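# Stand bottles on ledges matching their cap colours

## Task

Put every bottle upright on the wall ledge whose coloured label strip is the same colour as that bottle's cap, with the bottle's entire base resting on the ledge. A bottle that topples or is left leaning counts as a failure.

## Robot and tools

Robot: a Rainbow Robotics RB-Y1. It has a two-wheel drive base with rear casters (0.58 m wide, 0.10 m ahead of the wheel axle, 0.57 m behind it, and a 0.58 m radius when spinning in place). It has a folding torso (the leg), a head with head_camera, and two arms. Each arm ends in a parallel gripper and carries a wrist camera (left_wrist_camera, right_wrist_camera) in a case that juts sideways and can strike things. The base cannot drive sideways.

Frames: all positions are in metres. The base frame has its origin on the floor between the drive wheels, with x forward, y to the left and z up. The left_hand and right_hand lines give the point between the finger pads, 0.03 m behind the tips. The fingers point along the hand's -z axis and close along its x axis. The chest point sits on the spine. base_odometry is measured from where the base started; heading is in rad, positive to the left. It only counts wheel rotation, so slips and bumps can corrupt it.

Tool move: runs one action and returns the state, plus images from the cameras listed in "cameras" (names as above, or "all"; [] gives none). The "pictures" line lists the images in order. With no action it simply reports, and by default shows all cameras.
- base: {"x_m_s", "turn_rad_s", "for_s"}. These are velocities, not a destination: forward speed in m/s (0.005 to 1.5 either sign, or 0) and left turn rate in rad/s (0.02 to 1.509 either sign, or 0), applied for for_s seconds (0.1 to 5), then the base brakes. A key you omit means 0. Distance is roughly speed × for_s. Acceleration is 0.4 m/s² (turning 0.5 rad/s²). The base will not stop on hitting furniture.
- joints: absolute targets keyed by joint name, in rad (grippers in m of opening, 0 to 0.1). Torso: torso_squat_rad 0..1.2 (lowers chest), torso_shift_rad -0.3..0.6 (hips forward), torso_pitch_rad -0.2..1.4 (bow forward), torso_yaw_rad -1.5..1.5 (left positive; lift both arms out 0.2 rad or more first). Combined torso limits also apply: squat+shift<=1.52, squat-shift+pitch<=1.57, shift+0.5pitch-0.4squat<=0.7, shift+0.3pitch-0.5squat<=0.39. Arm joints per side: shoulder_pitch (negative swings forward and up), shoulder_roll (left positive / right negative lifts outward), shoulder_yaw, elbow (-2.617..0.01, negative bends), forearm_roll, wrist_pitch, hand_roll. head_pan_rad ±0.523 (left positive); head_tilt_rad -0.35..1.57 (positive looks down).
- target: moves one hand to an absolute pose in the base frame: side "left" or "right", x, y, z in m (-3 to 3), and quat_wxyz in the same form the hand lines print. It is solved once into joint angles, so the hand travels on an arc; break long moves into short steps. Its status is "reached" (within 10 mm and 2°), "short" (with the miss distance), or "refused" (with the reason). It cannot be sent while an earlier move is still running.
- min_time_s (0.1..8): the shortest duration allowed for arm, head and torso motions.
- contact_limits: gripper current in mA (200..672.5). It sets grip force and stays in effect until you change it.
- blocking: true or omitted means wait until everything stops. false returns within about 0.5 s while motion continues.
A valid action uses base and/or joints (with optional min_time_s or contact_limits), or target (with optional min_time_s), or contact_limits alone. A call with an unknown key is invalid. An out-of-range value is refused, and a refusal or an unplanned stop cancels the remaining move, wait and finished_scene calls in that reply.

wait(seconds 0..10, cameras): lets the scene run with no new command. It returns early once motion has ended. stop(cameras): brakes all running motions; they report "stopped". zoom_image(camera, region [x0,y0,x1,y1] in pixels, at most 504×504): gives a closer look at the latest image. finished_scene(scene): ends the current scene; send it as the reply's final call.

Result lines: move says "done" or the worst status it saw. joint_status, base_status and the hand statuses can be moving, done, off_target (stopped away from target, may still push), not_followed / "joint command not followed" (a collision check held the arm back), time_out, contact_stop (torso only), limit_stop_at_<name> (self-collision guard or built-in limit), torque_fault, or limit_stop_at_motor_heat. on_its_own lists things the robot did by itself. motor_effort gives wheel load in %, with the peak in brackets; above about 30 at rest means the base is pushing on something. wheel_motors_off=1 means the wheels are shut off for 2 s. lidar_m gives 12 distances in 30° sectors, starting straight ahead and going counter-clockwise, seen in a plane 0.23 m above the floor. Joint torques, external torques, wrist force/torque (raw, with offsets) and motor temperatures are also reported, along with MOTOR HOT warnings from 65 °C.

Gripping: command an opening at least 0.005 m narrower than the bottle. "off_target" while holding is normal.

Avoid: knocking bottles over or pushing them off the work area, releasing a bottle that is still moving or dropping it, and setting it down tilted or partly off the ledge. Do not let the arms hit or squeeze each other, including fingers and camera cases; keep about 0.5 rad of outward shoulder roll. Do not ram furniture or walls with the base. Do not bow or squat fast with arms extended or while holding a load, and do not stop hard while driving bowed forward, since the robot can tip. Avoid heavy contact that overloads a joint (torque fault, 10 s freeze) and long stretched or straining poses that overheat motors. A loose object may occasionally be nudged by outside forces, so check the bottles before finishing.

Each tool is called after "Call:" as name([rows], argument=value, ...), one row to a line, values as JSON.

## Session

Call:
move(joints={"head_tilt_rad": 0.15, "left_shoulder_roll_rad": 0.35, "right_shoulder_roll_rad": -0.35}, min_time_s=0.6, cameras=["head_camera"])

Scene clock: 1.17 s.
Joint torques (N m): left_arm=[-2.62 9.81 0.79 -1.46 -0.15 -0.61 0.34] | right_arm=[-1.48 -10.29 -0.79 0.29 -0.08 -0.32 0.06]
External joint torques (N m): left_arm=[-0.41 -0.52 -0.38 -0.07 -0.21 -0.05 0.35] | right_arm=[0.01 0.16 -0.21 0.22 -0.08 -0.01 0.06]
Motor temperatures (°C): left_arm=[33 38 32 38 34 42 39] | right_arm=[33 35 34 34 35 33 43]
Wrist force (N): left_arm=[-0.7 -0.9 -4.3] | right_arm=[2.3 0.3 -5.3]
Wrist torque (N m): left_arm=[-0.11 0.01 -0.05] | right_arm=[0.06 -0.02 -0.13]
Wrist force, peak (N): left_arm=[-0.7 1.4 -5.4] | right_arm=[3.0 -1.4 -6.0]
move: done
base_odometry: x=+0.000 y=+0.000 heading=+0.000
lidar_m: 3.84 3.64 2.01 1.80 2.18 2.21 2.00 2.01 2.46 2.45 2.14 2.97
base_status: not commanded
joint_positions: torso_squat_rad=+0.350 torso_shift_rad=+0.000 torso_pitch_rad=+0.000 torso_yaw_rad=+0.000 left_shoulder_pitch_rad=+0.030 left_shoulder_roll_rad=+0.350 left_shoulder_yaw_rad=+0.025 left_elbow_rad=-0.263 left_forearm_roll_rad=-0.030 left_wrist_pitch_rad=-0.019 left_hand_roll_rad=+0.030 left_gripper_m=+0.100 right_shoulder_pitch_rad=-0.002 right_shoulder_roll_rad=-0.350 right_shoulder_yaw_rad=+0.026 right_elbow_rad=-0.118 right_forearm_roll_rad=-0.036 right_wrist_pitch_rad=-0.015 right_hand_roll_rad=+0.033 right_gripper_m=+0.100 head_pan_rad=+0.000 head_tilt_rad=+0.150
joint_status: all done
wheel_motors_off: 0
motor_effort: left_wheel=+2(2) right_wheel=-1(2)
chest: x=-0.2280 y=-0.0002 z=+1.2475 quat_wxyz=(+1.000, +0.000, +0.000, +0.000) (m; base frame)
left_hand: x=-0.1186 y=+0.4828 z=+0.6186 quat_wxyz=(+0.976, +0.175, -0.126, -0.010) (m; base frame)
right_hand: x=-0.1660 y=-0.4800 z=+0.6107 quat_wxyz=(+0.983, -0.173, -0.064, +0.023) (m; base frame)
pictures: head_camera
camera_calibration:
head_camera: T_world_to_cam=[[-0.0322622, -0.999322, 0.0177565, -0.027951], [-0.113257, -0.0139961, -0.993467, 1.47327], [0.993042, -0.0340625, -0.112729, 0.310785], [0, 0, 0, 1]] pos_world=[-0.142666, 0.00327414, 1.49917]

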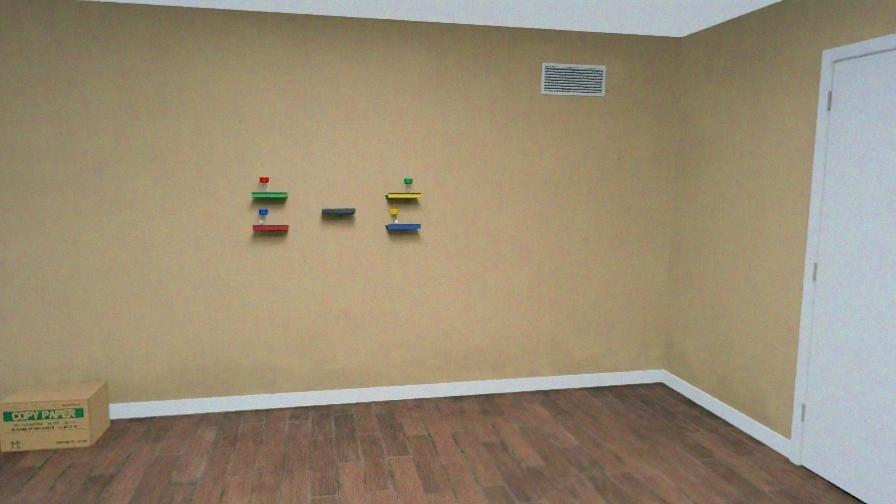

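Call:
zoom_image(camera="head_camera", region=[230, 160, 450, 250])

Scaled by 2.291 from the camera's 896x504 image, which has a finer 1280x720 frame.

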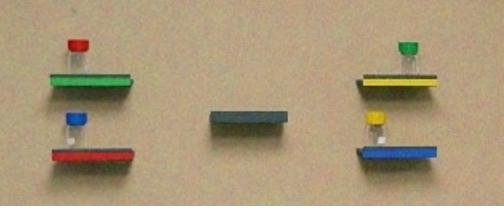

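Call:
move(base={"turn_rad_s": 0.355, "for_s": 0.7333}, joints={"torso_yaw_rad": 1.5, "head_tilt_rad": 0.3, "right_shoulder_pitch_rad": -0.812, "right_shoulder_roll_rad": -0.2, "right_shoulder_yaw_rad": 0.009, "right_elbow_rad": -2.399, "right_forearm_roll_rad": 0.126, "right_wrist_pitch_rad": 1.613, "right_hand_roll_rad": 1.405}, min_time_s=2.5, blocking=false)

Call:
wait(seconds=1.05)

Call:
move(base={"x_m_s": 0.8, "for_s": 3.25}, cameras=["head_camera", "right_wrist_camera"])

Scene clock: 7.33 s.
Joint torques (N m): left_arm=[-0.37 9.92 0.47 -0.74 -0.07 -0.59 0.36] | right_arm=[-11.83 -5.05 -2.19 -4.26 0.26 0.07 0.73]
External joint torques (N m): left_arm=[1.87 -0.42 -0.7 0.66 -0.13 -0.03 0.37] | right_arm=[-5.09 4.08 -1.27 -1.57 0.05 0.63 0.72]
Wrist force (N): left_arm=[0.1 -0.7 -4.9] | right_arm=[2.1 0.1 -5.3]
Wrist torque (N m): left_arm=[-0.14 0.11 -0.05] | right_arm=[0.02 0.06 -0.43]
Wrist force, peak (N): left_arm=[-0.6 -0.9 -4.9] | right_arm=[3.0 0.9 -5.8]
move: moving
base_odometry: x=+0.000 y=+0.000 heading=+0.065
lidar_m: 3.84 2.86 2.00 1.81 2.20 2.15 2.00 2.03 2.58 2.46 2.15 3.13
base_status: moving
joint_positions: torso_squat_rad=+0.350 torso_shift_rad=+0.000 torso_pitch_rad=+0.000 torso_yaw_rad=+0.188 left_shoulder_pitch_rad=+0.029 left_shoulder_roll_rad=+0.350 left_shoulder_yaw_rad=+0.025 left_elbow_rad=-0.263 left_forearm_roll_rad=-0.030 left_wrist_pitch_rad=-0.019 left_hand_roll_rad=+0.030 left_gripper_m=+0.100 right_shoulder_pitch_rad=-0.141 right_shoulder_roll_rad=-0.321 right_shoulder_yaw_rad=+0.023 right_elbow_rad=-0.310 right_forearm_roll_rad=-0.004 right_wrist_pitch_rad=+0.253 right_hand_roll_rad=+0.269 right_gripper_m=+0.100 head_pan_rad=+0.000 head_tilt_rad=+0.163
joint_status: torso_yaw_rad moving; right_shoulder_pitch_rad moving; right_shoulder_roll_rad moving; right_shoulder_yaw_rad moving; right_elbow_rad moving; right_forearm_roll_rad moving; right_wrist_pitch_rad moving; right_hand_roll_rad moving; head_tilt_rad moving
wheel_motors_off: 0
motor_effort: left_wheel=-25(31) right_wheel=+19(24)
chest: x=-0.2280 y=-0.0002 z=+1.2475 quat_wxyz=(+0.996, +0.000, +0.000, +0.094) (m; base frame)
left_hand: x=-0.2103 y=+0.4948 z=+0.6187 quat_wxyz=(+0.973, +0.186, -0.110, +0.082) (m; base frame)
right_hand: x=+0.0507 y=-0.4052 z=+0.6251 quat_wxyz=(+0.951, -0.162, -0.089, +0.249) (m; base frame)
pictures: none

Scene clock: 8.40 s.
Joint torques (N m): left_arm=[-2.68 10.3 0.89 -1.06 -0.05 -0.51 0.26] | right_arm=[-19.2 -3.47 -4.62 -10.14 1.13 -0.59 0.69]
External joint torques (N m): left_arm=[-0.48 -0.06 -0.28 0.34 -0.1 0.06 0.27] | right_arm=[-0.48 1.69 -1.86 -0.47 0.46 1.29 0.68]
Wrist force (N): left_arm=[-0.5 -0.6 -4.7] | right_arm=[1.5 3.1 -1.9]
Wrist torque (N m): left_arm=[-0.14 0.04 -0.04] | right_arm=[-0.16 -0.03 -0.39]
Wrist force, peak (N): left_arm=[-0.5 -0.7 -5.0] | right_arm=[2.4 -0.2 -5.9]
earlier move: moving
base_odometry: x=+0.000 y=+0.000 heading=+0.260
lidar_m: 3.65 2.35 1.80 1.96 2.32 2.04 1.99 2.14 2.50 2.15 2.17 3.81
base_status: moving
joint_positions: torso_squat_rad=+0.350 torso_shift_rad=+0.000 torso_pitch_rad=+0.000 torso_yaw_rad=+1.002 left_shoulder_pitch_rad=+0.030 left_shoulder_roll_rad=+0.350 left_shoulder_yaw_rad=+0.025 left_elbow_rad=-0.263 left_forearm_roll_rad=-0.030 left_wrist_pitch_rad=-0.019 left_hand_roll_rad=+0.030 left_gripper_m=+0.100 right_shoulder_pitch_rad=-0.525 right_shoulder_roll_rad=-0.255 right_shoulder_yaw_rad=+0.016 right_elbow_rad=-1.781 right_forearm_roll_rad=+0.066 right_wrist_pitch_rad=+1.044 right_hand_roll_rad=+0.920 right_gripper_m=+0.100 head_pan_rad=+0.000 head_tilt_rad=+0.260
joint_status: torso_yaw_rad moving; right_shoulder_pitch_rad moving; right_shoulder_roll_rad moving; right_shoulder_yaw_rad moving; right_elbow_rad moving; right_forearm_roll_rad moving; right_wrist_pitch_rad moving; right_hand_roll_rad moving; head_tilt_rad moving
wheel_motors_off: 0
motor_effort: left_wheel=+1(31) right_wheel=+2(24)
chest: x=-0.2280 y=-0.0002 z=+1.2475 quat_wxyz=(+0.877, +0.000, +0.000, +0.480) (m; base frame)
left_hand: x=-0.5755 y=+0.3524 z=+0.6185 quat_wxyz=(+0.861, +0.214, -0.027, +0.460) (m; base frame)
right_hand: x=+0.2926 y=+0.3728 z=+1.1822 quat_wxyz=(+0.373, -0.102, -0.587, +0.712) (m; base frame)
wait: 1.07 s; no rest
pictures: none

Scene clock: 13.83 s.
Joint torques (N m): left_arm=[-3.24 11.82 0.45 -1.75 -0.12 -0.64 0.24] | right_arm=[-15.54 -4.29 -1.98 -2.45 0.25 -1.92 -0.22]
External joint torques (N m): left_arm=[-0.96 1.48 -0.71 -0.35 -0.18 -0.07 0.25] | right_arm=[0.71 -0.36 0.01 0.39 -0.21 -0.01 -0.21]
Wrist force (N): left_arm=[-0.5 -0.9 -4.6] | right_arm=[3.2 4.3 1.5]
Wrist torque (N m): left_arm=[-0.12 0.05 -0.02] | right_arm=[-0.28 -0.01 -0.18]
Wrist force, peak (N): left_arm=[-0.6 -0.6 -5.1] | right_arm=[4.8 4.7 1.4]
move: done
base_odometry: x=+2.525 y=+0.672 heading=+0.260
lidar_m: 1.25 1.30 1.31 1.59 1.86 2.71 4.58 3.54 2.71 2.65 1.64 1.28
base_status: done (sent for 3.27 of 3.27 s)
joint_positions: torso_squat_rad=+0.350 torso_shift_rad=+0.000 torso_pitch_rad=+0.000 torso_yaw_rad=+1.500 left_shoulder_pitch_rad=+0.030 left_shoulder_roll_rad=+0.350 left_shoulder_yaw_rad=+0.025 left_elbow_rad=-0.263 left_forearm_roll_rad=-0.030 left_wrist_pitch_rad=-0.019 left_hand_roll_rad=+0.030 left_gripper_m=+0.100 right_shoulder_pitch_rad=-0.812 right_shoulder_roll_rad=-0.200 right_shoulder_yaw_rad=+0.009 right_elbow_rad=-2.399 right_forearm_roll_rad=+0.126 right_wrist_pitch_rad=+1.613 right_hand_roll_rad=+1.405 right_gripper_m=+0.100 head_pan_rad=+0.000 head_tilt_rad=+0.300
joint_status: all done
wheel_motors_off: 0
motor_effort: left_wheel=+1(40) right_wheel=-3(29)
chest: x=-0.2279 y=-0.0002 z=+1.2475 quat_wxyz=(+0.732, +0.000, +0.000, +0.682) (m; base frame)
left_hand: x=-0.7013 y=+0.1435 z=+0.6183 quat_wxyz=(+0.721, +0.214, +0.026, +0.658) (m; base frame)
right_hand: x=-0.0222 y=+0.4504 z=+1.4129 quat_wxyz=(-0.001, -0.056, -0.714, +0.698) (m; base frame)
pictures: head_camera, right_wrist_camera
camera_calibration:
head_camera: T_world_to_cam=[[0.994708, -0.100167, 0.02288, 0.198914], [-0.00398346, -0.260111, -0.96557, 1.46096], [0.10267, 0.960369, -0.259134, 0.320718], [0, 0, 0, 1]] pos_world=[-0.224969, 0.0919303, 1.48922]
right_wrist_camera: T_world_to_cam=[[0.986918, -0.0961498, 0.129416, -0.122411], [0.0677017, -0.481353, -0.873908, 1.48011], [0.146321, 0.871237, -0.468547, 0.345077], [0, 0, 0, 1]] pos_world=[-0.0298882, 0.400043, 1.47101]

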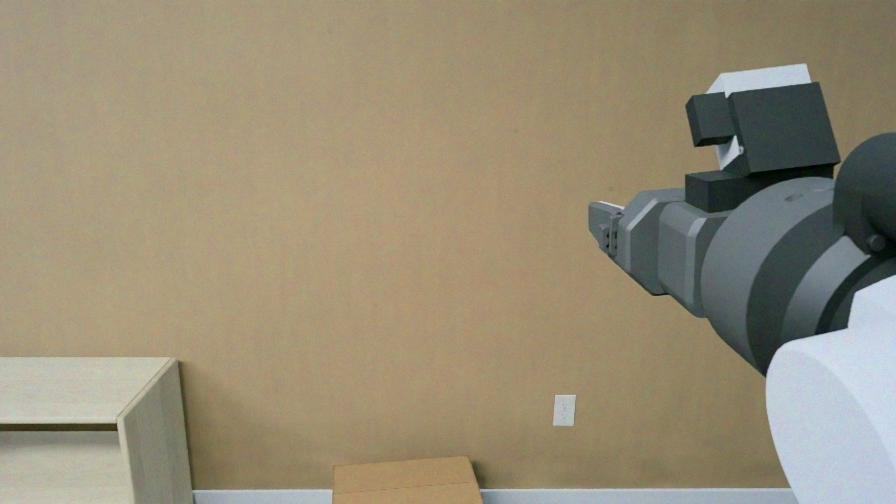

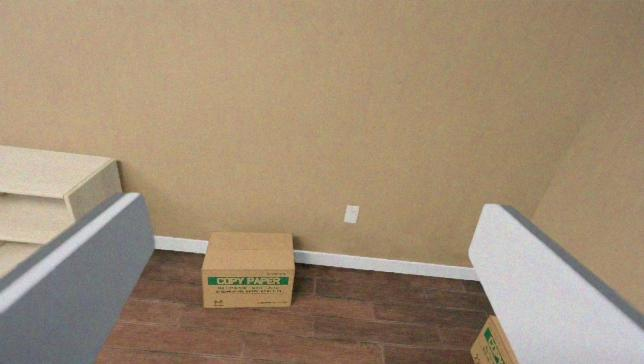

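Call:
move(base={"x_m_s": 0.4, "for_s": 1.2667})

Call:
move(base={"turn_rad_s": -0.898, "for_s": 1.8}, joints={"head_tilt_rad": 0.35}, cameras=["head_camera", "right_wrist_camera"])

Scene clock: 18.33 s.
Joint torques (N m): left_arm=[-3.14 11.49 0.66 -1.73 -0.03 -0.65 0.28] | right_arm=[-15.63 -3.66 -1.66 -2.65 0.36 -1.79 -0.04]
External joint torques (N m): left_arm=[-0.87 1.15 -0.5 -0.32 -0.08 -0.08 0.29] | right_arm=[0.62 0.27 0.32 0.18 -0.1 0.12 -0.03]
Wrist force (N): left_arm=[-0.6 -1.2 -4.5] | right_arm=[3.8 4.3 1.1]
Wrist torque (N m): left_arm=[-0.09 0.05 -0.03] | right_arm=[-0.25 0.12 -0.26]
Wrist force, peak (N): left_arm=[-0.5 -0.9 -4.9] | right_arm=[4.8 4.8 1.4]
move: done
base_odometry: x=+3.015 y=+0.803 heading=+0.260
lidar_m: 0.75 0.80 1.00 1.65 1.66 2.60 5.09 3.06 2.75 2.23 0.99 0.76
base_status: done (sent for 1.27 of 1.27 s)
joint_positions: torso_squat_rad=+0.350 torso_shift_rad=+0.000 torso_pitch_rad=+0.000 torso_yaw_rad=+1.500 left_shoulder_pitch_rad=+0.030 left_shoulder_roll_rad=+0.350 left_shoulder_yaw_rad=+0.025 left_elbow_rad=-0.263 left_forearm_roll_rad=-0.030 left_wrist_pitch_rad=-0.019 left_hand_roll_rad=+0.030 left_gripper_m=+0.100 right_shoulder_pitch_rad=-0.812 right_shoulder_roll_rad=-0.200 right_shoulder_yaw_rad=+0.009 right_elbow_rad=-2.399 right_forearm_roll_rad=+0.126 right_wrist_pitch_rad=+1.613 right_hand_roll_rad=+1.405 right_gripper_m=+0.100 head_pan_rad=+0.000 head_tilt_rad=+0.300
joint_status: not commanded
wheel_motors_off: 0
motor_effort: left_wheel=+1(30) right_wheel=-4(16)
chest: x=-0.2279 y=-0.0002 z=+1.2475 quat_wxyz=(+0.732, +0.000, +0.000, +0.682) (m; base frame)
left_hand: x=-0.7013 y=+0.1435 z=+0.6183 quat_wxyz=(+0.721, +0.214, +0.026, +0.658) (m; base frame)
right_hand: x=-0.0222 y=+0.4504 z=+1.4129 quat_wxyz=(-0.001, -0.056, -0.714, +0.698) (m; base frame)
pictures: none

Scene clock: 22.20 s.
Joint torques (N m): left_arm=[-2.34 10.72 0.71 -1.61 0.01 -0.68 0.38] | right_arm=[-15.9 -4.48 -1.71 -2.84 0.5 -1.71 0.01]
External joint torques (N m): left_arm=[-0.06 0.38 -0.46 -0.21 -0.05 -0.11 0.39] | right_arm=[0.35 -0.55 0.28 -0.01 0.04 0.2 0.02]
Wrist force (N): left_arm=[-0.5 -0.9 -4.5] | right_arm=[4.3 4.7 0.9]
Wrist torque (N m): left_arm=[-0.12 0.05 -0.03] | right_arm=[-0.32 0.19 -0.23]
Wrist force, peak (N): left_arm=[-0.3 -1.1 -4.9] | right_arm=[4.3 5.0 0.9]
move: done
base_odometry: x=+3.015 y=+0.803 heading=-1.356
lidar_m: 2.48 1.02 0.77 0.75 0.79 1.01 1.90 1.66 2.62 5.09 3.11 2.76
base_status: done (sent for 1.8 of 1.8 s)
joint_positions: torso_squat_rad=+0.350 torso_shift_rad=+0.000 torso_pitch_rad=+0.000 torso_yaw_rad=+1.500 left_shoulder_pitch_rad=+0.030 left_shoulder_roll_rad=+0.350 left_shoulder_yaw_rad=+0.025 left_elbow_rad=-0.263 left_forearm_roll_rad=-0.030 left_wrist_pitch_rad=-0.019 left_hand_roll_rad=+0.030 left_gripper_m=+0.100 right_shoulder_pitch_rad=-0.812 right_shoulder_roll_rad=-0.200 right_shoulder_yaw_rad=+0.009 right_elbow_rad=-2.399 right_forearm_roll_rad=+0.126 right_wrist_pitch_rad=+1.613 right_hand_roll_rad=+1.405 right_gripper_m=+0.100 head_pan_rad=+0.000 head_tilt_rad=+0.350
joint_status: all done
wheel_motors_off: 0
motor_effort: left_wheel=+5(31) right_wheel=+1(24)
chest: x=-0.2280 y=-0.0002 z=+1.2475 quat_wxyz=(+0.732, +0.000, +0.000, +0.681) (m; base frame)
left_hand: x=-0.7014 y=+0.1437 z=+0.6184 quat_wxyz=(+0.721, +0.214, +0.026, +0.658) (m; base frame)
right_hand: x=-0.0223 y=+0.4504 z=+1.4129 quat_wxyz=(-0.001, -0.056, -0.714, +0.698) (m; base frame)
pictures: head_camera, right_wrist_camera
camera_calibration:
head_camera: T_world_to_cam=[[0.994798, -0.0989304, 0.0243032, 0.196991], [-0.00738361, -0.30796, -0.951371, 1.44066], [0.101604, 0.946242, -0.307088, 0.390048], [0, 0, 0, 1]] pos_world=[-0.224959, 0.0940727, 1.48559]
right_wrist_camera: T_world_to_cam=[[0.986902, -0.0962222, 0.12948, -0.122455], [0.0677026, -0.481479, -0.873839, 1.48002], [0.146425, 0.87116, -0.468658, 0.345142], [0, 0, 0, 1]] pos_world=[-0.0298879, 0.400143, 1.47091]

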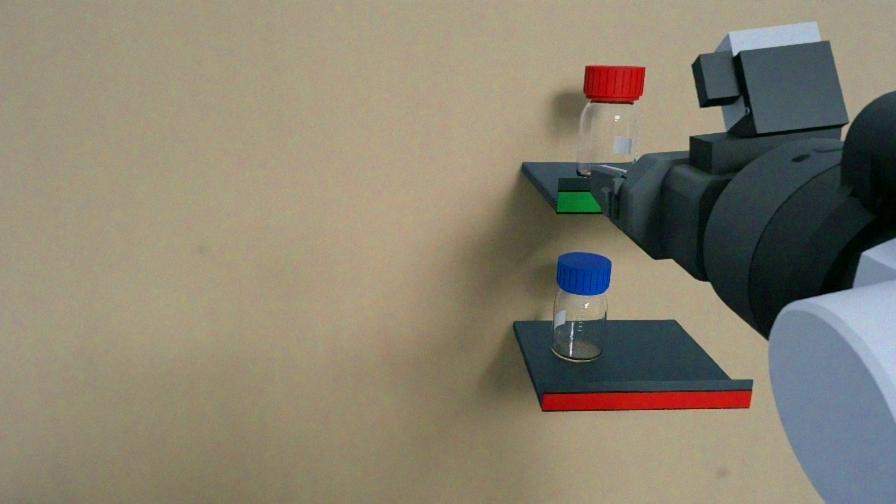

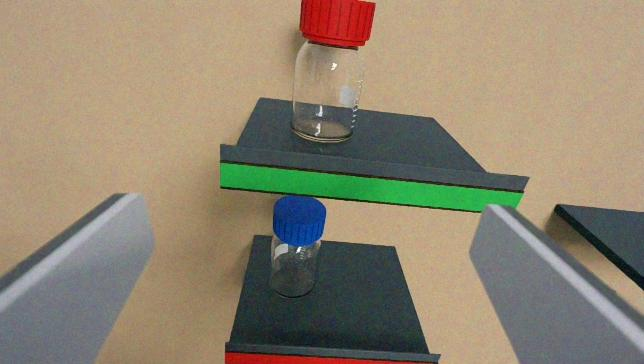

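Call:
move(base={"turn_rad_s": -0.15, "for_s": 0.3333})

Call:
move(target={"side": "right", "x": 0.035, "y": 0.45, "z": 1.285, "quat_wxyz": [0, 0, 0.7071, -0.7071]}, min_time_s=0.9, cameras=["head_camera", "right_wrist_camera"])

Scene clock: 28.30 s.
Joint torques (N m): left_arm=[-1.97 10.76 0.71 -1.66 -0.12 -0.61 0.26] | right_arm=[-15.82 -4.57 -1.65 -2.71 0.33 -1.93 0.02]
External joint torques (N m): left_arm=[0.3 0.42 -0.46 -0.25 -0.18 -0.04 0.27] | right_arm=[0.43 -0.63 0.34 0.13 -0.13 -0.02 0.04]
Wrist force (N): left_arm=[-0.6 -0.8 -4.7] | right_arm=[3.6 4.7 1.3]
Wrist torque (N m): left_arm=[-0.12 0.03 -0.02] | right_arm=[-0.26 0.09 -0.19]
Wrist force, peak (N): left_arm=[-0.3 -1.0 -4.9] | right_arm=[3.9 5.7 0.4]
move: done
base_odometry: x=+3.015 y=+0.803 heading=-1.405
lidar_m: 2.72 1.07 0.78 0.75 0.78 1.01 1.90 1.66 2.15 5.10 3.26 2.79
base_status: done (sent for 0.33 of 0.33 s)
joint_positions: torso_squat_rad=+0.350 torso_shift_rad=+0.000 torso_pitch_rad=+0.000 torso_yaw_rad=+1.500 left_shoulder_pitch_rad=+0.030 left_shoulder_roll_rad=+0.350 left_shoulder_yaw_rad=+0.025 left_elbow_rad=-0.263 left_forearm_roll_rad=-0.030 left_wrist_pitch_rad=-0.019 left_hand_roll_rad=+0.030 left_gripper_m=+0.100 right_shoulder_pitch_rad=-0.812 right_shoulder_roll_rad=-0.200 right_shoulder_yaw_rad=+0.009 right_elbow_rad=-2.399 right_forearm_roll_rad=+0.126 right_wrist_pitch_rad=+1.613 right_hand_roll_rad=+1.405 right_gripper_m=+0.100 head_pan_rad=+0.000 head_tilt_rad=+0.350
joint_status: not commanded
wheel_motors_off: 0
motor_effort: left_wheel=+6(27) right_wheel=+1(16)
chest: x=-0.2279 y=-0.0002 z=+1.2475 quat_wxyz=(+0.732, +0.000, +0.000, +0.681) (m; base frame)
left_hand: x=-0.7014 y=+0.1437 z=+0.6184 quat_wxyz=(+0.721, +0.214, +0.026, +0.658) (m; base frame)
right_hand: x=-0.0223 y=+0.4504 z=+1.4129 quat_wxyz=(-0.001, -0.056, -0.714, +0.698) (m; base frame)
pictures: none

Scene clock: 29.53 s.
Joint torques (N m): left_arm=[-2.11 11.07 0.73 -1.64 -0.07 -0.6 0.28] | right_arm=[-12.17 -5.32 -2.37 -6.66 0.3 -1.76 0.21]
External joint torques (N m): left_arm=[0.17 0.73 -0.43 -0.23 -0.12 -0.03 0.29] | right_arm=[-0.07 -1.2 -0.44 0.1 0.01 0.2 0.22]
Wrist force (N): left_arm=[-0.4 -1.0 -4.6] | right_arm=[2.6 4.3 1.2]
Wrist torque (N m): left_arm=[-0.10 0.07 -0.04] | right_arm=[-0.23 0.03 -0.18]
Wrist force, peak (N): left_arm=[-0.6 -1.1 -4.8] | right_arm=[3.2 6.5 0.6]
move: done
base_odometry: x=+3.015 y=+0.803 heading=-1.405
lidar_m: 2.71 1.07 0.77 0.75 0.78 1.01 1.90 1.65 2.15 5.09 3.26 2.80
base_status: not commanded
joint_positions: torso_squat_rad=+0.350 torso_shift_rad=+0.000 torso_pitch_rad=+0.000 torso_yaw_rad=+1.500 left_shoulder_pitch_rad=+0.030 left_shoulder_roll_rad=+0.350 left_shoulder_yaw_rad=+0.025 left_elbow_rad=-0.263 left_forearm_roll_rad=-0.030 left_wrist_pitch_rad=-0.019 left_hand_roll_rad=+0.030 left_gripper_m=+0.100 right_shoulder_pitch_rad=-0.237 right_shoulder_roll_rad=-0.218 right_shoulder_yaw_rad=-0.108 right_elbow_rad=-2.435 right_forearm_roll_rad=-0.162 right_wrist_pitch_rad=+1.093 right_hand_roll_rad=+1.448 right_gripper_m=+0.100 head_pan_rad=+0.000 head_tilt_rad=+0.350
joint_status: all done
wheel_motors_off: 0
motor_effort: left_wheel=+7(7) right_wheel=+0(1)
chest: x=-0.2279 y=-0.0002 z=+1.2475 quat_wxyz=(+0.732, +0.000, +0.000, +0.681) (m; base frame)
left_hand: x=-0.7014 y=+0.1437 z=+0.6184 quat_wxyz=(+0.721, +0.214, +0.026, +0.658) (m; base frame)
right_hand: x=+0.0350 y=+0.4499 z=+1.2849 quat_wxyz=(+0.000, +0.000, -0.707, +0.707) (m; base frame)
right_hand_status: reached (checked arc, planned for 0.9 s): 0 mm and 0.1 deg off.
pictures: head_camera, right_wrist_camera
camera_calibration:
head_camera: T_world_to_cam=[[0.994786, -0.0990341, 0.0243378, 0.196847], [-0.00738587, -0.307989, -0.951361, 1.44065], [0.101713, 0.946221, -0.307115, 0.390104], [0, 0, 0, 1]] pos_world=[-0.224859, 0.0940732, 1.48559]
right_wrist_camera: T_world_to_cam=[[0.998555, -0.0172621, 0.050891, -0.097364], [0.0355967, -0.496979, -0.867032, 1.36346], [0.0402585, 0.867591, -0.495646, 0.317227], [0, 0, 0, 1]] pos_world=[0.0359174, 0.400707, 1.34435]

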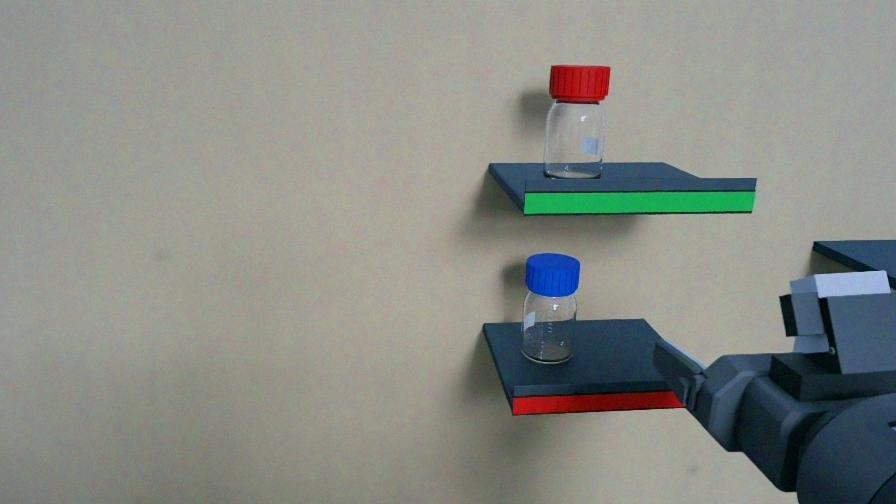

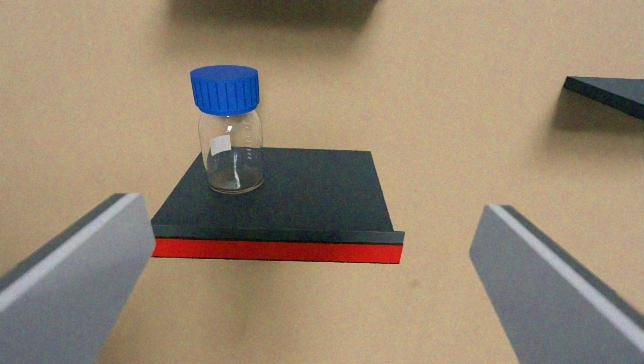

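Call:
move(target={"side": "right", "x": -0.04, "y": 0.56, "z": 1.288, "quat_wxyz": [0, 0, 0.7071, -0.7071]}, min_time_s=0.9, cameras=["right_wrist_camera"])

Scene clock: 32.77 s.
Joint torques (N m): left_arm=[-2.2 10.46 0.67 -1.71 -0.2 -0.71 0.22] | right_arm=[-16.88 -2.32 0.39 -7.1 0.26 -1.74 -0.07]
External joint torques (N m): left_arm=[0.07 0.12 -0.49 -0.3 -0.26 -0.14 0.23] | right_arm=[0.93 -0.38 1.24 1.05 -0.12 0.21 -0.06]
Wrist force (N): left_arm=[-0.5 -1.1 -4.5] | right_arm=[2.9 4.8 0.4]
Wrist torque (N m): left_arm=[-0.11 0.06 -0.04] | right_arm=[-0.32 0.06 -0.09]
Wrist force, peak (N): left_arm=[-0.4 -0.9 -4.9] | right_arm=[3.7 5.2 1.6]
move: done
base_odometry: x=+3.015 y=+0.803 heading=-1.405
lidar_m: 2.72 1.07 0.78 0.75 0.78 1.01 1.90 1.66 2.15 5.09 3.26 2.80
base_status: not commanded
joint_positions: torso_squat_rad=+0.350 torso_shift_rad=+0.000 torso_pitch_rad=+0.000 torso_yaw_rad=+1.500 left_shoulder_pitch_rad=+0.030 left_shoulder_roll_rad=+0.350 left_shoulder_yaw_rad=+0.025 left_elbow_rad=-0.263 left_forearm_roll_rad=-0.030 left_wrist_pitch_rad=-0.019 left_hand_roll_rad=+0.030 left_gripper_m=+0.100 right_shoulder_pitch_rad=-0.562 right_shoulder_roll_rad=-0.048 right_shoulder_yaw_rad=+0.017 right_elbow_rad=-1.957 right_forearm_roll_rad=+0.127 right_wrist_pitch_rad=+0.926 right_hand_roll_rad=+1.394 right_gripper_m=+0.100 head_pan_rad=+0.000 head_tilt_rad=+0.350
joint_status: all done
wheel_motors_off: 0
motor_effort: left_wheel=+8(9) right_wheel=+0(1)
chest: x=-0.2279 y=-0.0002 z=+1.2475 quat_wxyz=(+0.732, +0.000, +0.000, +0.681) (m; base frame)
left_hand: x=-0.7014 y=+0.1436 z=+0.6184 quat_wxyz=(+0.721, +0.214, +0.026, +0.658) (m; base frame)
right_hand: x=-0.0401 y=+0.5598 z=+1.2881 quat_wxyz=(+0.000, +0.000, -0.707, +0.707) (m; base frame)
right_hand_status: reached (checked arc, planned for 0.9 s): 0 mm and 0.0 deg off.
pictures: right_wrist_camera
camera_calibration:
right_wrist_camera: T_world_to_cam=[[0.998538, -0.0166497, 0.0514242, -0.021766], [0.0363957, -0.496277, -0.867401, 1.42356], [0.0399627, 0.868005, -0.494946, 0.225354], [0, 0, 0, 1]] pos_world=[-0.0390832, 0.51051, 1.34746]

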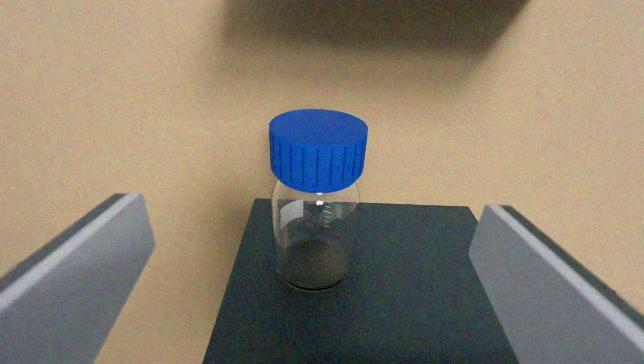

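Call:
move(target={"side": "right", "x": -0.04, "y": 0.62, "z": 1.283, "quat_wxyz": [0, 0, 0.7071, -0.7071]}, min_time_s=0.7)

Call:
move(target={"side": "right", "x": -0.04, "y": 0.66, "z": 1.238, "quat_wxyz": [0, 0, 0.7071, -0.7071]}, min_time_s=0.8, cameras=["right_wrist_camera"])

Call:
move(joints={"right_gripper_m": 0.035}, cameras=["right_wrist_camera"])

Call:
move(target={"side": "right", "x": -0.04, "y": 0.657, "z": 1.264, "quat_wxyz": [0, 0, 0.7071, -0.7071]}, min_time_s=0.7)

Call:
move(target={"side": "right", "x": -0.04, "y": 0.628, "z": 1.266, "quat_wxyz": [0, 0, 0.7071, -0.7071]}, min_time_s=0.7, cameras=["right_wrist_camera"])

Scene clock: 37.77 s.
Joint torques (N m): left_arm=[-2.28 11.15 0.63 -1.53 -0.04 -0.64 0.33] | right_arm=[-20.49 -3.77 -0.86 -8.37 0.24 -1.68 -0.14]
External joint torques (N m): left_arm=[-0.01 0.81 -0.54 -0.12 -0.1 -0.07 0.34] | right_arm=[0.24 -0.3 0.2 0.67 -0.18 0.25 -0.13]
Wrist force (N): left_arm=[-0.4 -1.1 -4.5] | right_arm=[2.7 4.8 1.0]
Wrist torque (N m): left_arm=[-0.07 0.03 -0.03] | right_arm=[-0.27 0.12 -0.08]
Wrist force, peak (N): left_arm=[-0.8 -1.1 -4.8] | right_arm=[3.7 6.2 0.9]
move: done
base_odometry: x=+3.015 y=+0.803 heading=-1.405
lidar_m: 2.72 1.07 0.78 0.75 0.78 1.00 1.91 1.65 2.16 5.09 3.25 2.80
base_status: not commanded
joint_positions: torso_squat_rad=+0.350 torso_shift_rad=+0.000 torso_pitch_rad=+0.000 torso_yaw_rad=+1.500 left_shoulder_pitch_rad=+0.030 left_shoulder_roll_rad=+0.350 left_shoulder_yaw_rad=+0.025 left_elbow_rad=-0.263 left_forearm_roll_rad=-0.030 left_wrist_pitch_rad=-0.019 left_hand_roll_rad=+0.030 left_gripper_m=+0.100 right_shoulder_pitch_rad=-0.718 right_shoulder_roll_rad=-0.073 right_shoulder_yaw_rad=-0.025 right_elbow_rad=-1.638 right_forearm_roll_rad=+0.131 right_wrist_pitch_rad=+0.760 right_hand_roll_rad=+1.354 right_gripper_m=+0.100 head_pan_rad=+0.000 head_tilt_rad=+0.350
joint_status: all done
wheel_motors_off: 0
motor_effort: left_wheel=+8(9) right_wheel=+0(2)
chest: x=-0.2279 y=-0.0002 z=+1.2475 quat_wxyz=(+0.732, +0.000, +0.000, +0.681) (m; base frame)
left_hand: x=-0.7014 y=+0.1436 z=+0.6184 quat_wxyz=(+0.721, +0.214, +0.026, +0.658) (m; base frame)
right_hand: x=-0.0401 y=+0.6199 z=+1.2830 quat_wxyz=(+0.000, +0.000, -0.707, +0.707) (m; base frame)
right_hand_status: reached (checked arc, planned for 0.7 s): 0 mm and 0.0 deg off.
pictures: none

Scene clock: 48.17 s.
Joint torques (N m): left_arm=[-2.51 11.41 0.67 -1.48 -0.24 -0.56 0.22] | right_arm=[-22.01 -3.78 -0.84 14.71 -2.21 6.7 0.24]
External joint torques (N m): left_arm=[-0.07 1.05 -0.49 -0.01 -0.3 0.02 0.23] | right_arm=[-0.64 -0.1 0.15 24.05 -2.62 8.61 0.25]
External joint torques when the fault began: right_arm=[13.94 1.77 -3.52 38.72 -2.55 14.61 -0.13]
Wrist force (N): left_arm=[-0.7 -1.1 -4.5] | right_arm=[-3.2 9.2 135.2]
Wrist torque (N m): left_arm=[-0.08 0.04 -0.03] | right_arm=[-10.64 1.08 -0.40]
Wrist force, peak (N): left_arm=[1.4 -1.1 -4.8] | right_arm=[-6.7 18.1 192.8]
move: torque_fault
TORQUE FAULT: right_elbow_rad reached its load limit. The robot stopped for 10 seconds, dropped its targets and accepts commands again. Before the stop ended, the hold on right_elbow_rad was turned back by 0.1 degrees, the way its load pushed it. The stop added 9.4 s to the call.
base_odometry: x=+3.015 y=+0.803 heading=-1.405
lidar_m: 2.72 1.07 0.77 0.75 0.78 1.01 1.90 1.66 2.16 5.09 3.25 2.80
base_status: not commanded
joint_positions: torso_squat_rad=+0.350 torso_shift_rad=+0.000 torso_pitch_rad=+0.000 torso_yaw_rad=+1.499 left_shoulder_pitch_rad=+0.030 left_shoulder_roll_rad=+0.350 left_shoulder_yaw_rad=+0.025 left_elbow_rad=-0.263 left_forearm_roll_rad=-0.030 left_wrist_pitch_rad=-0.019 left_hand_roll_rad=+0.030 left_gripper_m=+0.100 right_shoulder_pitch_rad=-0.742 right_shoulder_roll_rad=-0.070 right_shoulder_yaw_rad=-0.033 right_elbow_rad=-1.541 right_forearm_roll_rad=+0.155 right_wrist_pitch_rad=+0.654 right_hand_roll_rad=+1.330 right_gripper_m=+0.100 head_pan_rad=+0.000 head_tilt_rad=+0.350
joint_status: right_shoulder_pitch_rad torque_fault (moved -0.024 of -0.052); right_elbow_rad torque_fault (moved +0.099 of +0.294); right_forearm_roll_rad torque_fault (moved +0.024 of +0.055); right_wrist_pitch_rad torque_fault (moved -0.106 of -0.242); right_hand_roll_rad torque_fault (moved -0.024 of -0.056); the others done
wheel_motors_off: 0
on_its_own: right_shoulder_pitch_rad is held at -0.742, not at your -0.771, since a torque_fault; right_elbow_rad is held at -1.535, not at your -1.344, since a torque_fault; right_forearm_roll_rad is held at +0.155, not at your +0.186, since a torque_fault; right_wrist_pitch_rad is held at +0.656, not at your +0.518, since a torque_fault; right_hand_roll_rad is held at +1.330, not at your +1.298, since a torque_fault
motor_effort: left_wheel=-1(8) right_wheel=-4(5)
chest: x=-0.2278 y=-0.0030 z=+1.2475 quat_wxyz=(+0.732, +0.002, -0.001, +0.681) (m; base frame)
left_hand: x=-0.7012 y=+0.1439 z=+0.6191 quat_wxyz=(+0.721, +0.215, +0.025, +0.658) (m; base frame)
right_hand: x=-0.0402 y=+0.6317 z=+1.2813 quat_wxyz=(+0.001, +0.001, -0.720, +0.694) (m; base frame)
right_hand_status: short (checked arc, planned for 0.8 s): torque_fault, 52 mm and 2.1 deg off.
pictures: right_wrist_camera
camera_calibration:
right_wrist_camera: T_world_to_cam=[[0.998634, -0.0186067, 0.0488266, -0.0155395], [0.0346005, -0.464738, -0.884772, 1.45563], [0.0391543, 0.885253, -0.46346, 0.108255], [0, 0, 0, 1]] pos_world=[-0.039086, 0.580368, 1.33883]

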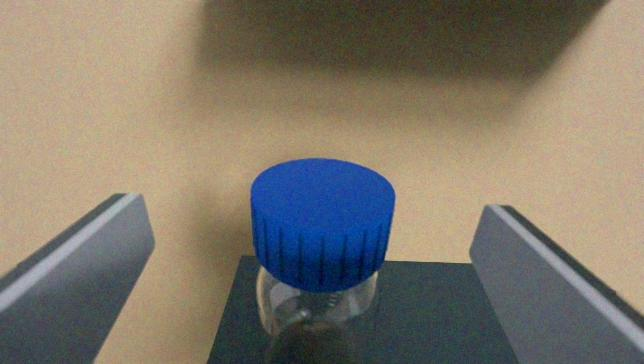

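not run: a stop that you did not command came earlier in this reply.

not run: a stop that you did not command came earlier in this reply.

not run: a stop that you did not command came earlier in this reply.

Call:
move(target={"side": "right", "x": -0.04, "y": 0.605, "z": 1.27, "quat_wxyz": [0, 0, 0.7071, -0.7071]}, min_time_s=0.8)

Call:
move(target={"side": "right", "x": -0.04, "y": 0.612, "z": 1.245, "quat_wxyz": [0, 0, 0.7071, -0.7071]}, min_time_s=0.7, cameras=["head_camera", "right_wrist_camera"])

Scene clock: 50.53 s.
Joint torques (N m): left_arm=[-2.27 11.21 0.8 -1.4 -0.14 -0.48 0.26] | right_arm=[-18.3 -2.74 0.95 -8.55 0.24 -1.69 0.19]
External joint torques (N m): left_arm=[0 0.87 -0.36 0.01 -0.19 0.09 0.27] | right_arm=[1.62 0.08 1.88 0.55 -0.17 0.24 0.2]
Wrist force (N): left_arm=[-0.4 -1.0 -4.7] | right_arm=[2.7 4.1 1.4]
Wrist torque (N m): left_arm=[-0.08 0.07 -0.02] | right_arm=[-0.18 0.10 -0.25]
Wrist force, peak (N): left_arm=[1.0 -1.4 -5.0] | right_arm=[-2.8 9.6 135.0]
move: done
base_odometry: x=+3.015 y=+0.803 heading=-1.405
lidar_m: 2.72 1.07 0.78 0.74 0.79 1.01 1.91 1.66 2.16 5.09 3.25 2.79
base_status: not commanded
joint_positions: torso_squat_rad=+0.350 torso_shift_rad=+0.000 torso_pitch_rad=+0.000 torso_yaw_rad=+1.500 left_shoulder_pitch_rad=+0.030 left_shoulder_roll_rad=+0.350 left_shoulder_yaw_rad=+0.025 left_elbow_rad=-0.263 left_forearm_roll_rad=-0.030 left_wrist_pitch_rad=-0.019 left_hand_roll_rad=+0.030 left_gripper_m=+0.100 right_shoulder_pitch_rad=-0.652 right_shoulder_roll_rad=-0.057 right_shoulder_yaw_rad=-0.010 right_elbow_rad=-1.693 right_forearm_roll_rad=+0.140 right_wrist_pitch_rad=+0.754 right_hand_roll_rad=+1.361 right_gripper_m=+0.100 head_pan_rad=+0.000 head_tilt_rad=+0.350
joint_status: all done
wheel_motors_off: 0
motor_effort: left_wheel=-1(19) right_wheel=-2(12)
chest: x=-0.2279 y=-0.0002 z=+1.2475 quat_wxyz=(+0.732, +0.000, +0.000, +0.681) (m; base frame)
left_hand: x=-0.7013 y=+0.1437 z=+0.6184 quat_wxyz=(+0.721, +0.214, +0.026, +0.658) (m; base frame)
right_hand: x=-0.0405 y=+0.6083 z=+1.2677 quat_wxyz=(+0.000, +0.000, -0.706, +0.708) (m; base frame)
right_hand_status: reached (checked arc, planned for 0.8 s): 4 mm and 0.2 deg off.
pictures: none

Scene clock: 51.57 s.
Joint torques (N m): left_arm=[-2.35 11.55 0.67 -1.36 -0.11 -0.57 0.22] | right_arm=[-18.3 -1.48 0.82 -8.24 0.57 -2.01 -0.11]
External joint torques (N m): left_arm=[-0.08 1.21 -0.5 0.05 -0.17 0 0.23] | right_arm=[1.46 1.02 1.61 1.21 0.17 -0.08 -0.1]
Wrist force (N): left_arm=[-0.5 -1.1 -4.8] | right_arm=[3.0 4.5 0.9]
Wrist torque (N m): left_arm=[-0.10 0.05 -0.02] | right_arm=[-0.28 0.09 -0.07]
Wrist force, peak (N): left_arm=[-0.5 -1.1 -4.8] | right_arm=[3.4 5.6 1.1]
move: done
base_odometry: x=+3.015 y=+0.803 heading=-1.405
lidar_m: 2.71 1.07 0.78 0.75 0.78 1.00 1.90 1.66 2.16 5.09 3.24 2.79
base_status: not commanded
joint_positions: torso_squat_rad=+0.350 torso_shift_rad=+0.000 torso_pitch_rad=+0.000 torso_yaw_rad=+1.500 left_shoulder_pitch_rad=+0.030 left_shoulder_roll_rad=+0.350 left_shoulder_yaw_rad=+0.025 left_elbow_rad=-0.263 left_forearm_roll_rad=-0.030 left_wrist_pitch_rad=-0.019 left_hand_roll_rad=+0.030 left_gripper_m=+0.100 right_shoulder_pitch_rad=-0.616 right_shoulder_roll_rad=-0.046 right_shoulder_yaw_rad=-0.005 right_elbow_rad=-1.649 right_forearm_roll_rad=+0.159 right_wrist_pitch_rad=+0.671 right_hand_roll_rad=+1.352 right_gripper_m=+0.100 head_pan_rad=+0.000 head_tilt_rad=+0.350
joint_status: all done
wheel_motors_off: 0
motor_effort: left_wheel=-1(1) right_wheel=-1(3)
chest: x=-0.2279 y=-0.0002 z=+1.2475 quat_wxyz=(+0.732, +0.000, +0.000, +0.681) (m; base frame)
left_hand: x=-0.7013 y=+0.1437 z=+0.6184 quat_wxyz=(+0.721, +0.214, +0.026, +0.658) (m; base frame)
right_hand: x=-0.0398 y=+0.6120 z=+1.2452 quat_wxyz=(+0.000, +0.000, -0.707, +0.707) (m; base frame)
right_hand_status: reached (checked arc, planned for 0.7 s): 0 mm and 0.0 deg off.
pictures: head_camera, right_wrist_camera
camera_calibration:
head_camera: T_world_to_cam=[[0.994786, -0.0990657, 0.0242436, 0.19698], [-0.00748467, -0.307978, -0.951364, 1.4406], [0.101714, 0.946222, -0.307114, 0.390198], [0, 0, 0, 1]] pos_world=[-0.224859, 0.0939733, 1.48559]
right_wrist_camera: T_world_to_cam=[[0.998526, -0.0170577, 0.051531, -0.0188069], [0.0362949, -0.496095, -0.867509, 1.41237], [0.040362, 0.868101, -0.494745, 0.158552], [0, 0, 0, 1]] pos_world=[-0.0388821, 0.56271, 1.30466]

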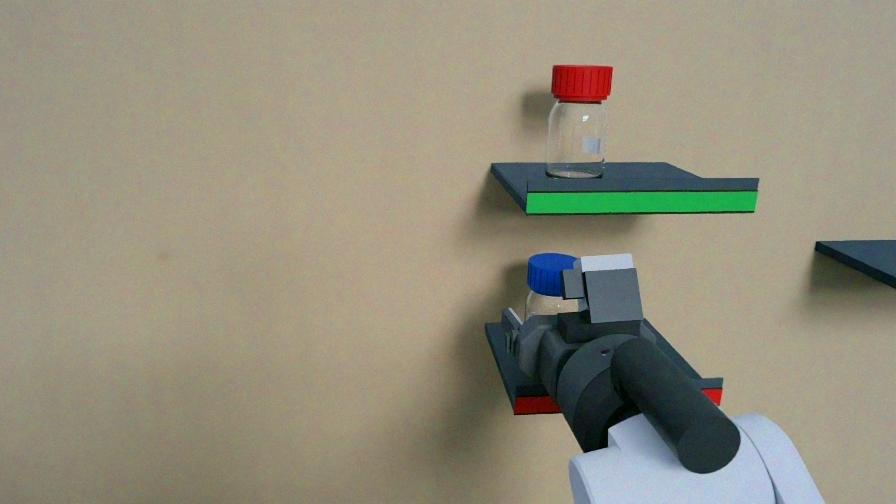

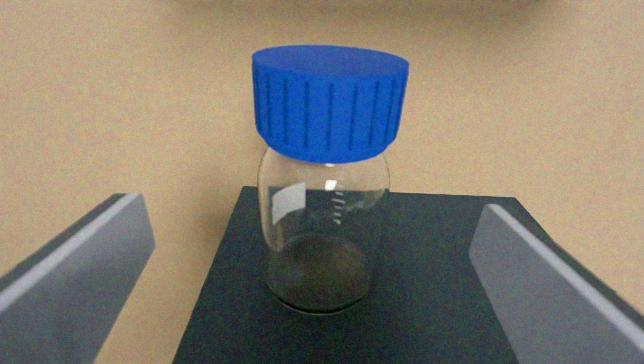

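Call:
move(target={"side": "right", "x": -0.036, "y": 0.656, "z": 1.238, "quat_wxyz": [0, 0, 0.7071, -0.7071]}, min_time_s=0.8, cameras=["right_wrist_camera"])

Call:
move(joints={"right_gripper_m": 0.035}, cameras=["right_wrist_camera"])

Call:
move(target={"side": "right", "x": -0.036, "y": 0.654, "z": 1.263, "quat_wxyz": [0, 0, 0.7071, -0.7071]}, min_time_s=0.7)

Call:
move(target={"side": "right", "x": -0.036, "y": 0.624, "z": 1.266, "quat_wxyz": [0, 0, 0.7071, -0.7071]}, min_time_s=0.7, cameras=["right_wrist_camera"])

Scene clock: 53.47 s.
Joint torques (N m): left_arm=[-2.49 11.21 0.44 -1.31 -0.13 -0.61 0.18] | right_arm=[-21.73 -4.85 -1.09 -9.29 0.27 -1.78 -0.15]
External joint torques (N m): left_arm=[-0.22 0.87 -0.73 0.1 -0.18 -0.04 0.19] | right_arm=[0.31 -0.84 -0.19 0.67 -0.13 0.13 -0.14]
Wrist force (N): left_arm=[-0.6 -0.6 -4.6] | right_arm=[2.4 4.6 0.7]
Wrist torque (N m): left_arm=[-0.15 0.04 -0.03] | right_arm=[-0.28 0.02 -0.12]
Wrist force, peak (N): left_arm=[-0.9 -0.9 -4.8] | right_arm=[3.0 5.7 0.4]
move: done
base_odometry: x=+3.015 y=+0.803 heading=-1.405
lidar_m: 2.72 1.06 0.78 0.75 0.78 1.01 1.90 1.66 2.16 5.10 3.25 2.79
base_status: not commanded
joint_positions: torso_squat_rad=+0.350 torso_shift_rad=+0.000 torso_pitch_rad=+0.000 torso_yaw_rad=+1.500 left_shoulder_pitch_rad=+0.030 left_shoulder_roll_rad=+0.350 left_shoulder_yaw_rad=+0.025 left_elbow_rad=-0.263 left_forearm_roll_rad=-0.030 left_wrist_pitch_rad=-0.019 left_hand_roll_rad=+0.030 left_gripper_m=+0.100 right_shoulder_pitch_rad=-0.753 right_shoulder_roll_rad=-0.072 right_shoulder_yaw_rad=-0.044 right_elbow_rad=-1.372 right_forearm_roll_rad=+0.168 right_wrist_pitch_rad=+0.529 right_hand_roll_rad=+1.312 right_gripper_m=+0.100 head_pan_rad=+0.000 head_tilt_rad=+0.350
joint_status: all done
wheel_motors_off: 0
motor_effort: left_wheel=+0(1) right_wheel=-1(2)
chest: x=-0.2279 y=-0.0002 z=+1.2475 quat_wxyz=(+0.732, +0.000, +0.000, +0.681) (m; base frame)
left_hand: x=-0.7013 y=+0.1437 z=+0.6184 quat_wxyz=(+0.721, +0.214, +0.026, +0.658) (m; base frame)
right_hand: x=-0.0362 y=+0.6559 z=+1.2379 quat_wxyz=(+0.000, +0.000, -0.707, +0.707) (m; base frame)
right_hand_status: reached (checked arc, planned for 0.8 s): 0 mm and 0.0 deg off.
pictures: right_wrist_camera
camera_calibration:
right_wrist_camera: T_world_to_cam=[[0.998535, -0.0164529, 0.0515522, -0.0216693], [0.0365956, -0.496469, -0.867283, 1.42763], [0.0398634, 0.867898, -0.49514, 0.117303], [0, 0, 0, 1]] pos_world=[-0.0352834, 0.60661, 1.29736]

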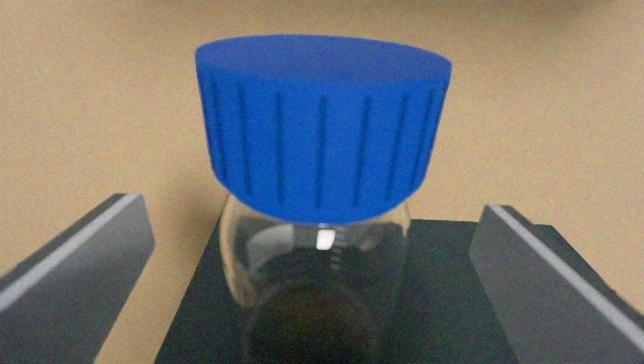

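Scene clock: 54.73 s.
Joint torques (N m): left_arm=[-2.47 11.19 0.31 -1.34 -0.08 -0.59 0.31] | right_arm=[-22.09 -4.9 -1.24 -9.11 0.35 -1.79 -0.04]
External joint torques (N m): left_arm=[-0.2 0.85 -0.85 0.07 -0.14 -0.02 0.32] | right_arm=[-0.06 -0.89 -0.34 0.84 -0.05 0.12 -0.04]
Wrist force (N): left_arm=[-0.4 -1.1 -4.3] | right_arm=[2.8 4.4 0.9]
Wrist torque (N m): left_arm=[-0.08 0.05 -0.04] | right_arm=[-0.29 0.09 -0.09]
Wrist force, peak (N): left_arm=[-0.6 -0.9 -4.8] | right_arm=[2.7 5.1 1.1]
move: off_target
base_odometry: x=+3.015 y=+0.803 heading=-1.405
lidar_m: 2.71 1.07 0.78 0.75 0.78 1.01 1.90 1.67 2.16 5.09 3.25 2.80
base_status: not commanded
joint_positions: torso_squat_rad=+0.350 torso_shift_rad=+0.000 torso_pitch_rad=+0.000 torso_yaw_rad=+1.500 left_shoulder_pitch_rad=+0.030 left_shoulder_roll_rad=+0.350 left_shoulder_yaw_rad=+0.025 left_elbow_rad=-0.263 left_forearm_roll_rad=-0.030 left_wrist_pitch_rad=-0.019 left_hand_roll_rad=+0.030 left_gripper_m=+0.100 right_shoulder_pitch_rad=-0.753 right_shoulder_roll_rad=-0.072 right_shoulder_yaw_rad=-0.044 right_elbow_rad=-1.372 right_forearm_roll_rad=+0.168 right_wrist_pitch_rad=+0.529 right_hand_roll_rad=+1.312 right_gripper_m=+0.055 head_pan_rad=+0.000 head_tilt_rad=+0.350
joint_status: right_gripper_m off_target (ended at +0.055, target +0.035)
wheel_motors_off: 0
motor_effort: left_wheel=-1(1) right_wheel=-1(2)
chest: x=-0.2279 y=-0.0002 z=+1.2475 quat_wxyz=(+0.732, +0.000, +0.000, +0.681) (m; base frame)
left_hand: x=-0.7013 y=+0.1437 z=+0.6184 quat_wxyz=(+0.721, +0.214, +0.026, +0.658) (m; base frame)
right_hand: x=-0.0362 y=+0.6559 z=+1.2380 quat_wxyz=(+0.000, +0.000, -0.707, +0.707) (m; base frame)
pictures: right_wrist_camera
camera_calibration:
right_wrist_camera: T_world_to_cam=[[0.998535, -0.0164529, 0.0515522, -0.0216693], [0.0365956, -0.496469, -0.867283, 1.42763], [0.0398634, 0.867898, -0.49514, 0.117303], [0, 0, 0, 1]] pos_world=[-0.0352834, 0.60661, 1.29736]

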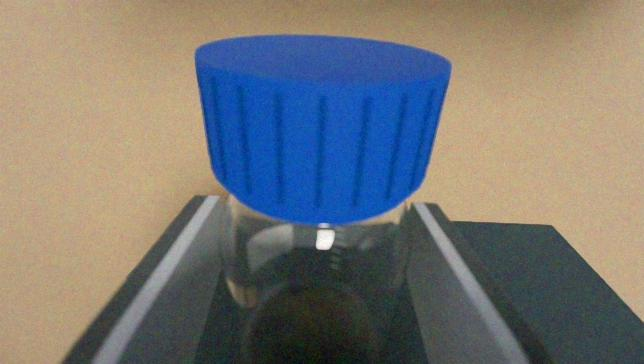

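Scene clock: 55.77 s.
Joint torques (N m): left_arm=[-2.01 10.97 0.51 -1.32 -0.12 -0.54 0.35] | right_arm=[-23.39 -6.07 -0.4 -9.95 0.14 -2 0.12]
External joint torques (N m): left_arm=[0.27 0.63 -0.66 0.09 -0.17 0.03 0.36] | right_arm=[-1.21 -1.76 0.67 -0.26 -0.27 -0.09 0.13]
Wrist force (N): left_arm=[-0.4 -0.8 -4.6] | right_arm=[3.0 6.0 0.8]
Wrist torque (N m): left_arm=[-0.12 0.06 -0.04] | right_arm=[-0.20 0.07 -0.28]
Wrist force, peak (N): left_arm=[-0.5 -0.8 -4.8] | right_arm=[3.6 6.4 0.3]
move: done
base_odometry: x=+3.015 y=+0.803 heading=-1.405
lidar_m: 2.72 1.06 0.78 0.75 0.78 1.01 1.91 1.66 2.16 5.09 3.25 2.80
base_status: not commanded
joint_positions: torso_squat_rad=+0.350 torso_shift_rad=+0.000 torso_pitch_rad=+0.000 torso_yaw_rad=+1.500 left_shoulder_pitch_rad=+0.030 left_shoulder_roll_rad=+0.350 left_shoulder_yaw_rad=+0.025 left_elbow_rad=-0.263 left_forearm_roll_rad=-0.030 left_wrist_pitch_rad=-0.019 left_hand_roll_rad=+0.030 left_gripper_m=+0.100 right_shoulder_pitch_rad=-0.785 right_shoulder_roll_rad=-0.086 right_shoulder_yaw_rad=-0.044 right_elbow_rad=-1.414 right_forearm_roll_rad=+0.148 right_wrist_pitch_rad=+0.600 right_hand_roll_rad=+1.320 right_gripper_m=+0.055 head_pan_rad=+0.000 head_tilt_rad=+0.350
joint_status: all done
wheel_motors_off: 0
motor_effort: left_wheel=-1(1) right_wheel=-1(2)
chest: x=-0.2279 y=-0.0002 z=+1.2475 quat_wxyz=(+0.732, +0.000, +0.000, +0.681) (m; base frame)
left_hand: x=-0.7013 y=+0.1437 z=+0.6184 quat_wxyz=(+0.721, +0.214, +0.026, +0.658) (m; base frame)
right_hand: x=-0.0365 y=+0.6538 z=+1.2622 quat_wxyz=(+0.000, +0.000, -0.708, +0.706) (m; base frame)
right_hand_status: reached (checked arc, planned for 0.7 s): 1 mm and 0.2 deg off.
pictures: none

Scene clock: 56.80 s.
Joint torques (N m): left_arm=[-2.27 11.05 0.65 -1.33 -0.06 -0.57 0.2] | right_arm=[-20.18 -3.07 0.44 -9.73 0.36 -2.14 0.21]
External joint torques (N m): left_arm=[0 0.71 -0.51 0.08 -0.11 0.01 0.21] | right_arm=[0.54 0.38 1.48 -0.42 -0.05 -0.21 0.22]
Wrist force (N): left_arm=[-0.5 -1.2 -4.4] | right_arm=[3.3 5.8 0.8]
Wrist torque (N m): left_arm=[-0.07 0.05 -0.03] | right_arm=[-0.26 0.11 -0.27]
Wrist force, peak (N): left_arm=[-0.4 -1.3 -4.7] | right_arm=[3.4 6.7 0.9]
move: done
base_odometry: x=+3.015 y=+0.803 heading=-1.405
lidar_m: 2.72 1.07 0.78 0.75 0.78 1.01 1.90 1.66 2.15 5.09 3.26 2.79
base_status: not commanded
joint_positions: torso_squat_rad=+0.350 torso_shift_rad=+0.000 torso_pitch_rad=+0.000 torso_yaw_rad=+1.500 left_shoulder_pitch_rad=+0.030 left_shoulder_roll_rad=+0.350 left_shoulder_yaw_rad=+0.025 left_elbow_rad=-0.263 left_forearm_roll_rad=-0.030 left_wrist_pitch_rad=-0.019 left_hand_roll_rad=+0.030 left_gripper_m=+0.100 right_shoulder_pitch_rad=-0.694 right_shoulder_roll_rad=-0.074 right_shoulder_yaw_rad=-0.025 right_elbow_rad=-1.601 right_forearm_roll_rad=+0.132 right_wrist_pitch_rad=+0.699 right_hand_roll_rad=+1.351 right_gripper_m=+0.055 head_pan_rad=+0.000 head_tilt_rad=+0.350
joint_status: all done
wheel_motors_off: 0
motor_effort: left_wheel=-1(1) right_wheel=-1(2)
chest: x=-0.2279 y=-0.0002 z=+1.2475 quat_wxyz=(+0.732, +0.000, +0.000, +0.681) (m; base frame)
left_hand: x=-0.7013 y=+0.1437 z=+0.6184 quat_wxyz=(+0.721, +0.214, +0.026, +0.658) (m; base frame)
right_hand: x=-0.0358 y=+0.6243 z=+1.2659 quat_wxyz=(+0.000, +0.000, -0.707, +0.707) (m; base frame)
right_hand_status: reached (checked arc, planned for 0.7 s): 0 mm and 0.0 deg off.
pictures: right_wrist_camera
camera_calibration:
right_wrist_camera: T_world_to_cam=[[0.998529, -0.0172384, 0.0514064, -0.0233889], [0.0360915, -0.496215, -0.867449, 1.43627], [0.0404621, 0.868029, -0.494863, 0.158156], [0, 0, 0, 1]] pos_world=[-0.0348819, 0.575009, 1.32536]

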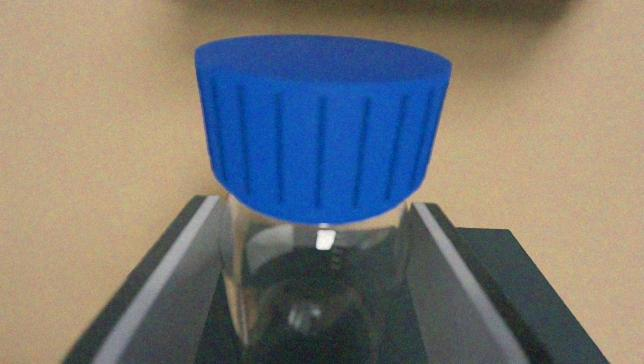

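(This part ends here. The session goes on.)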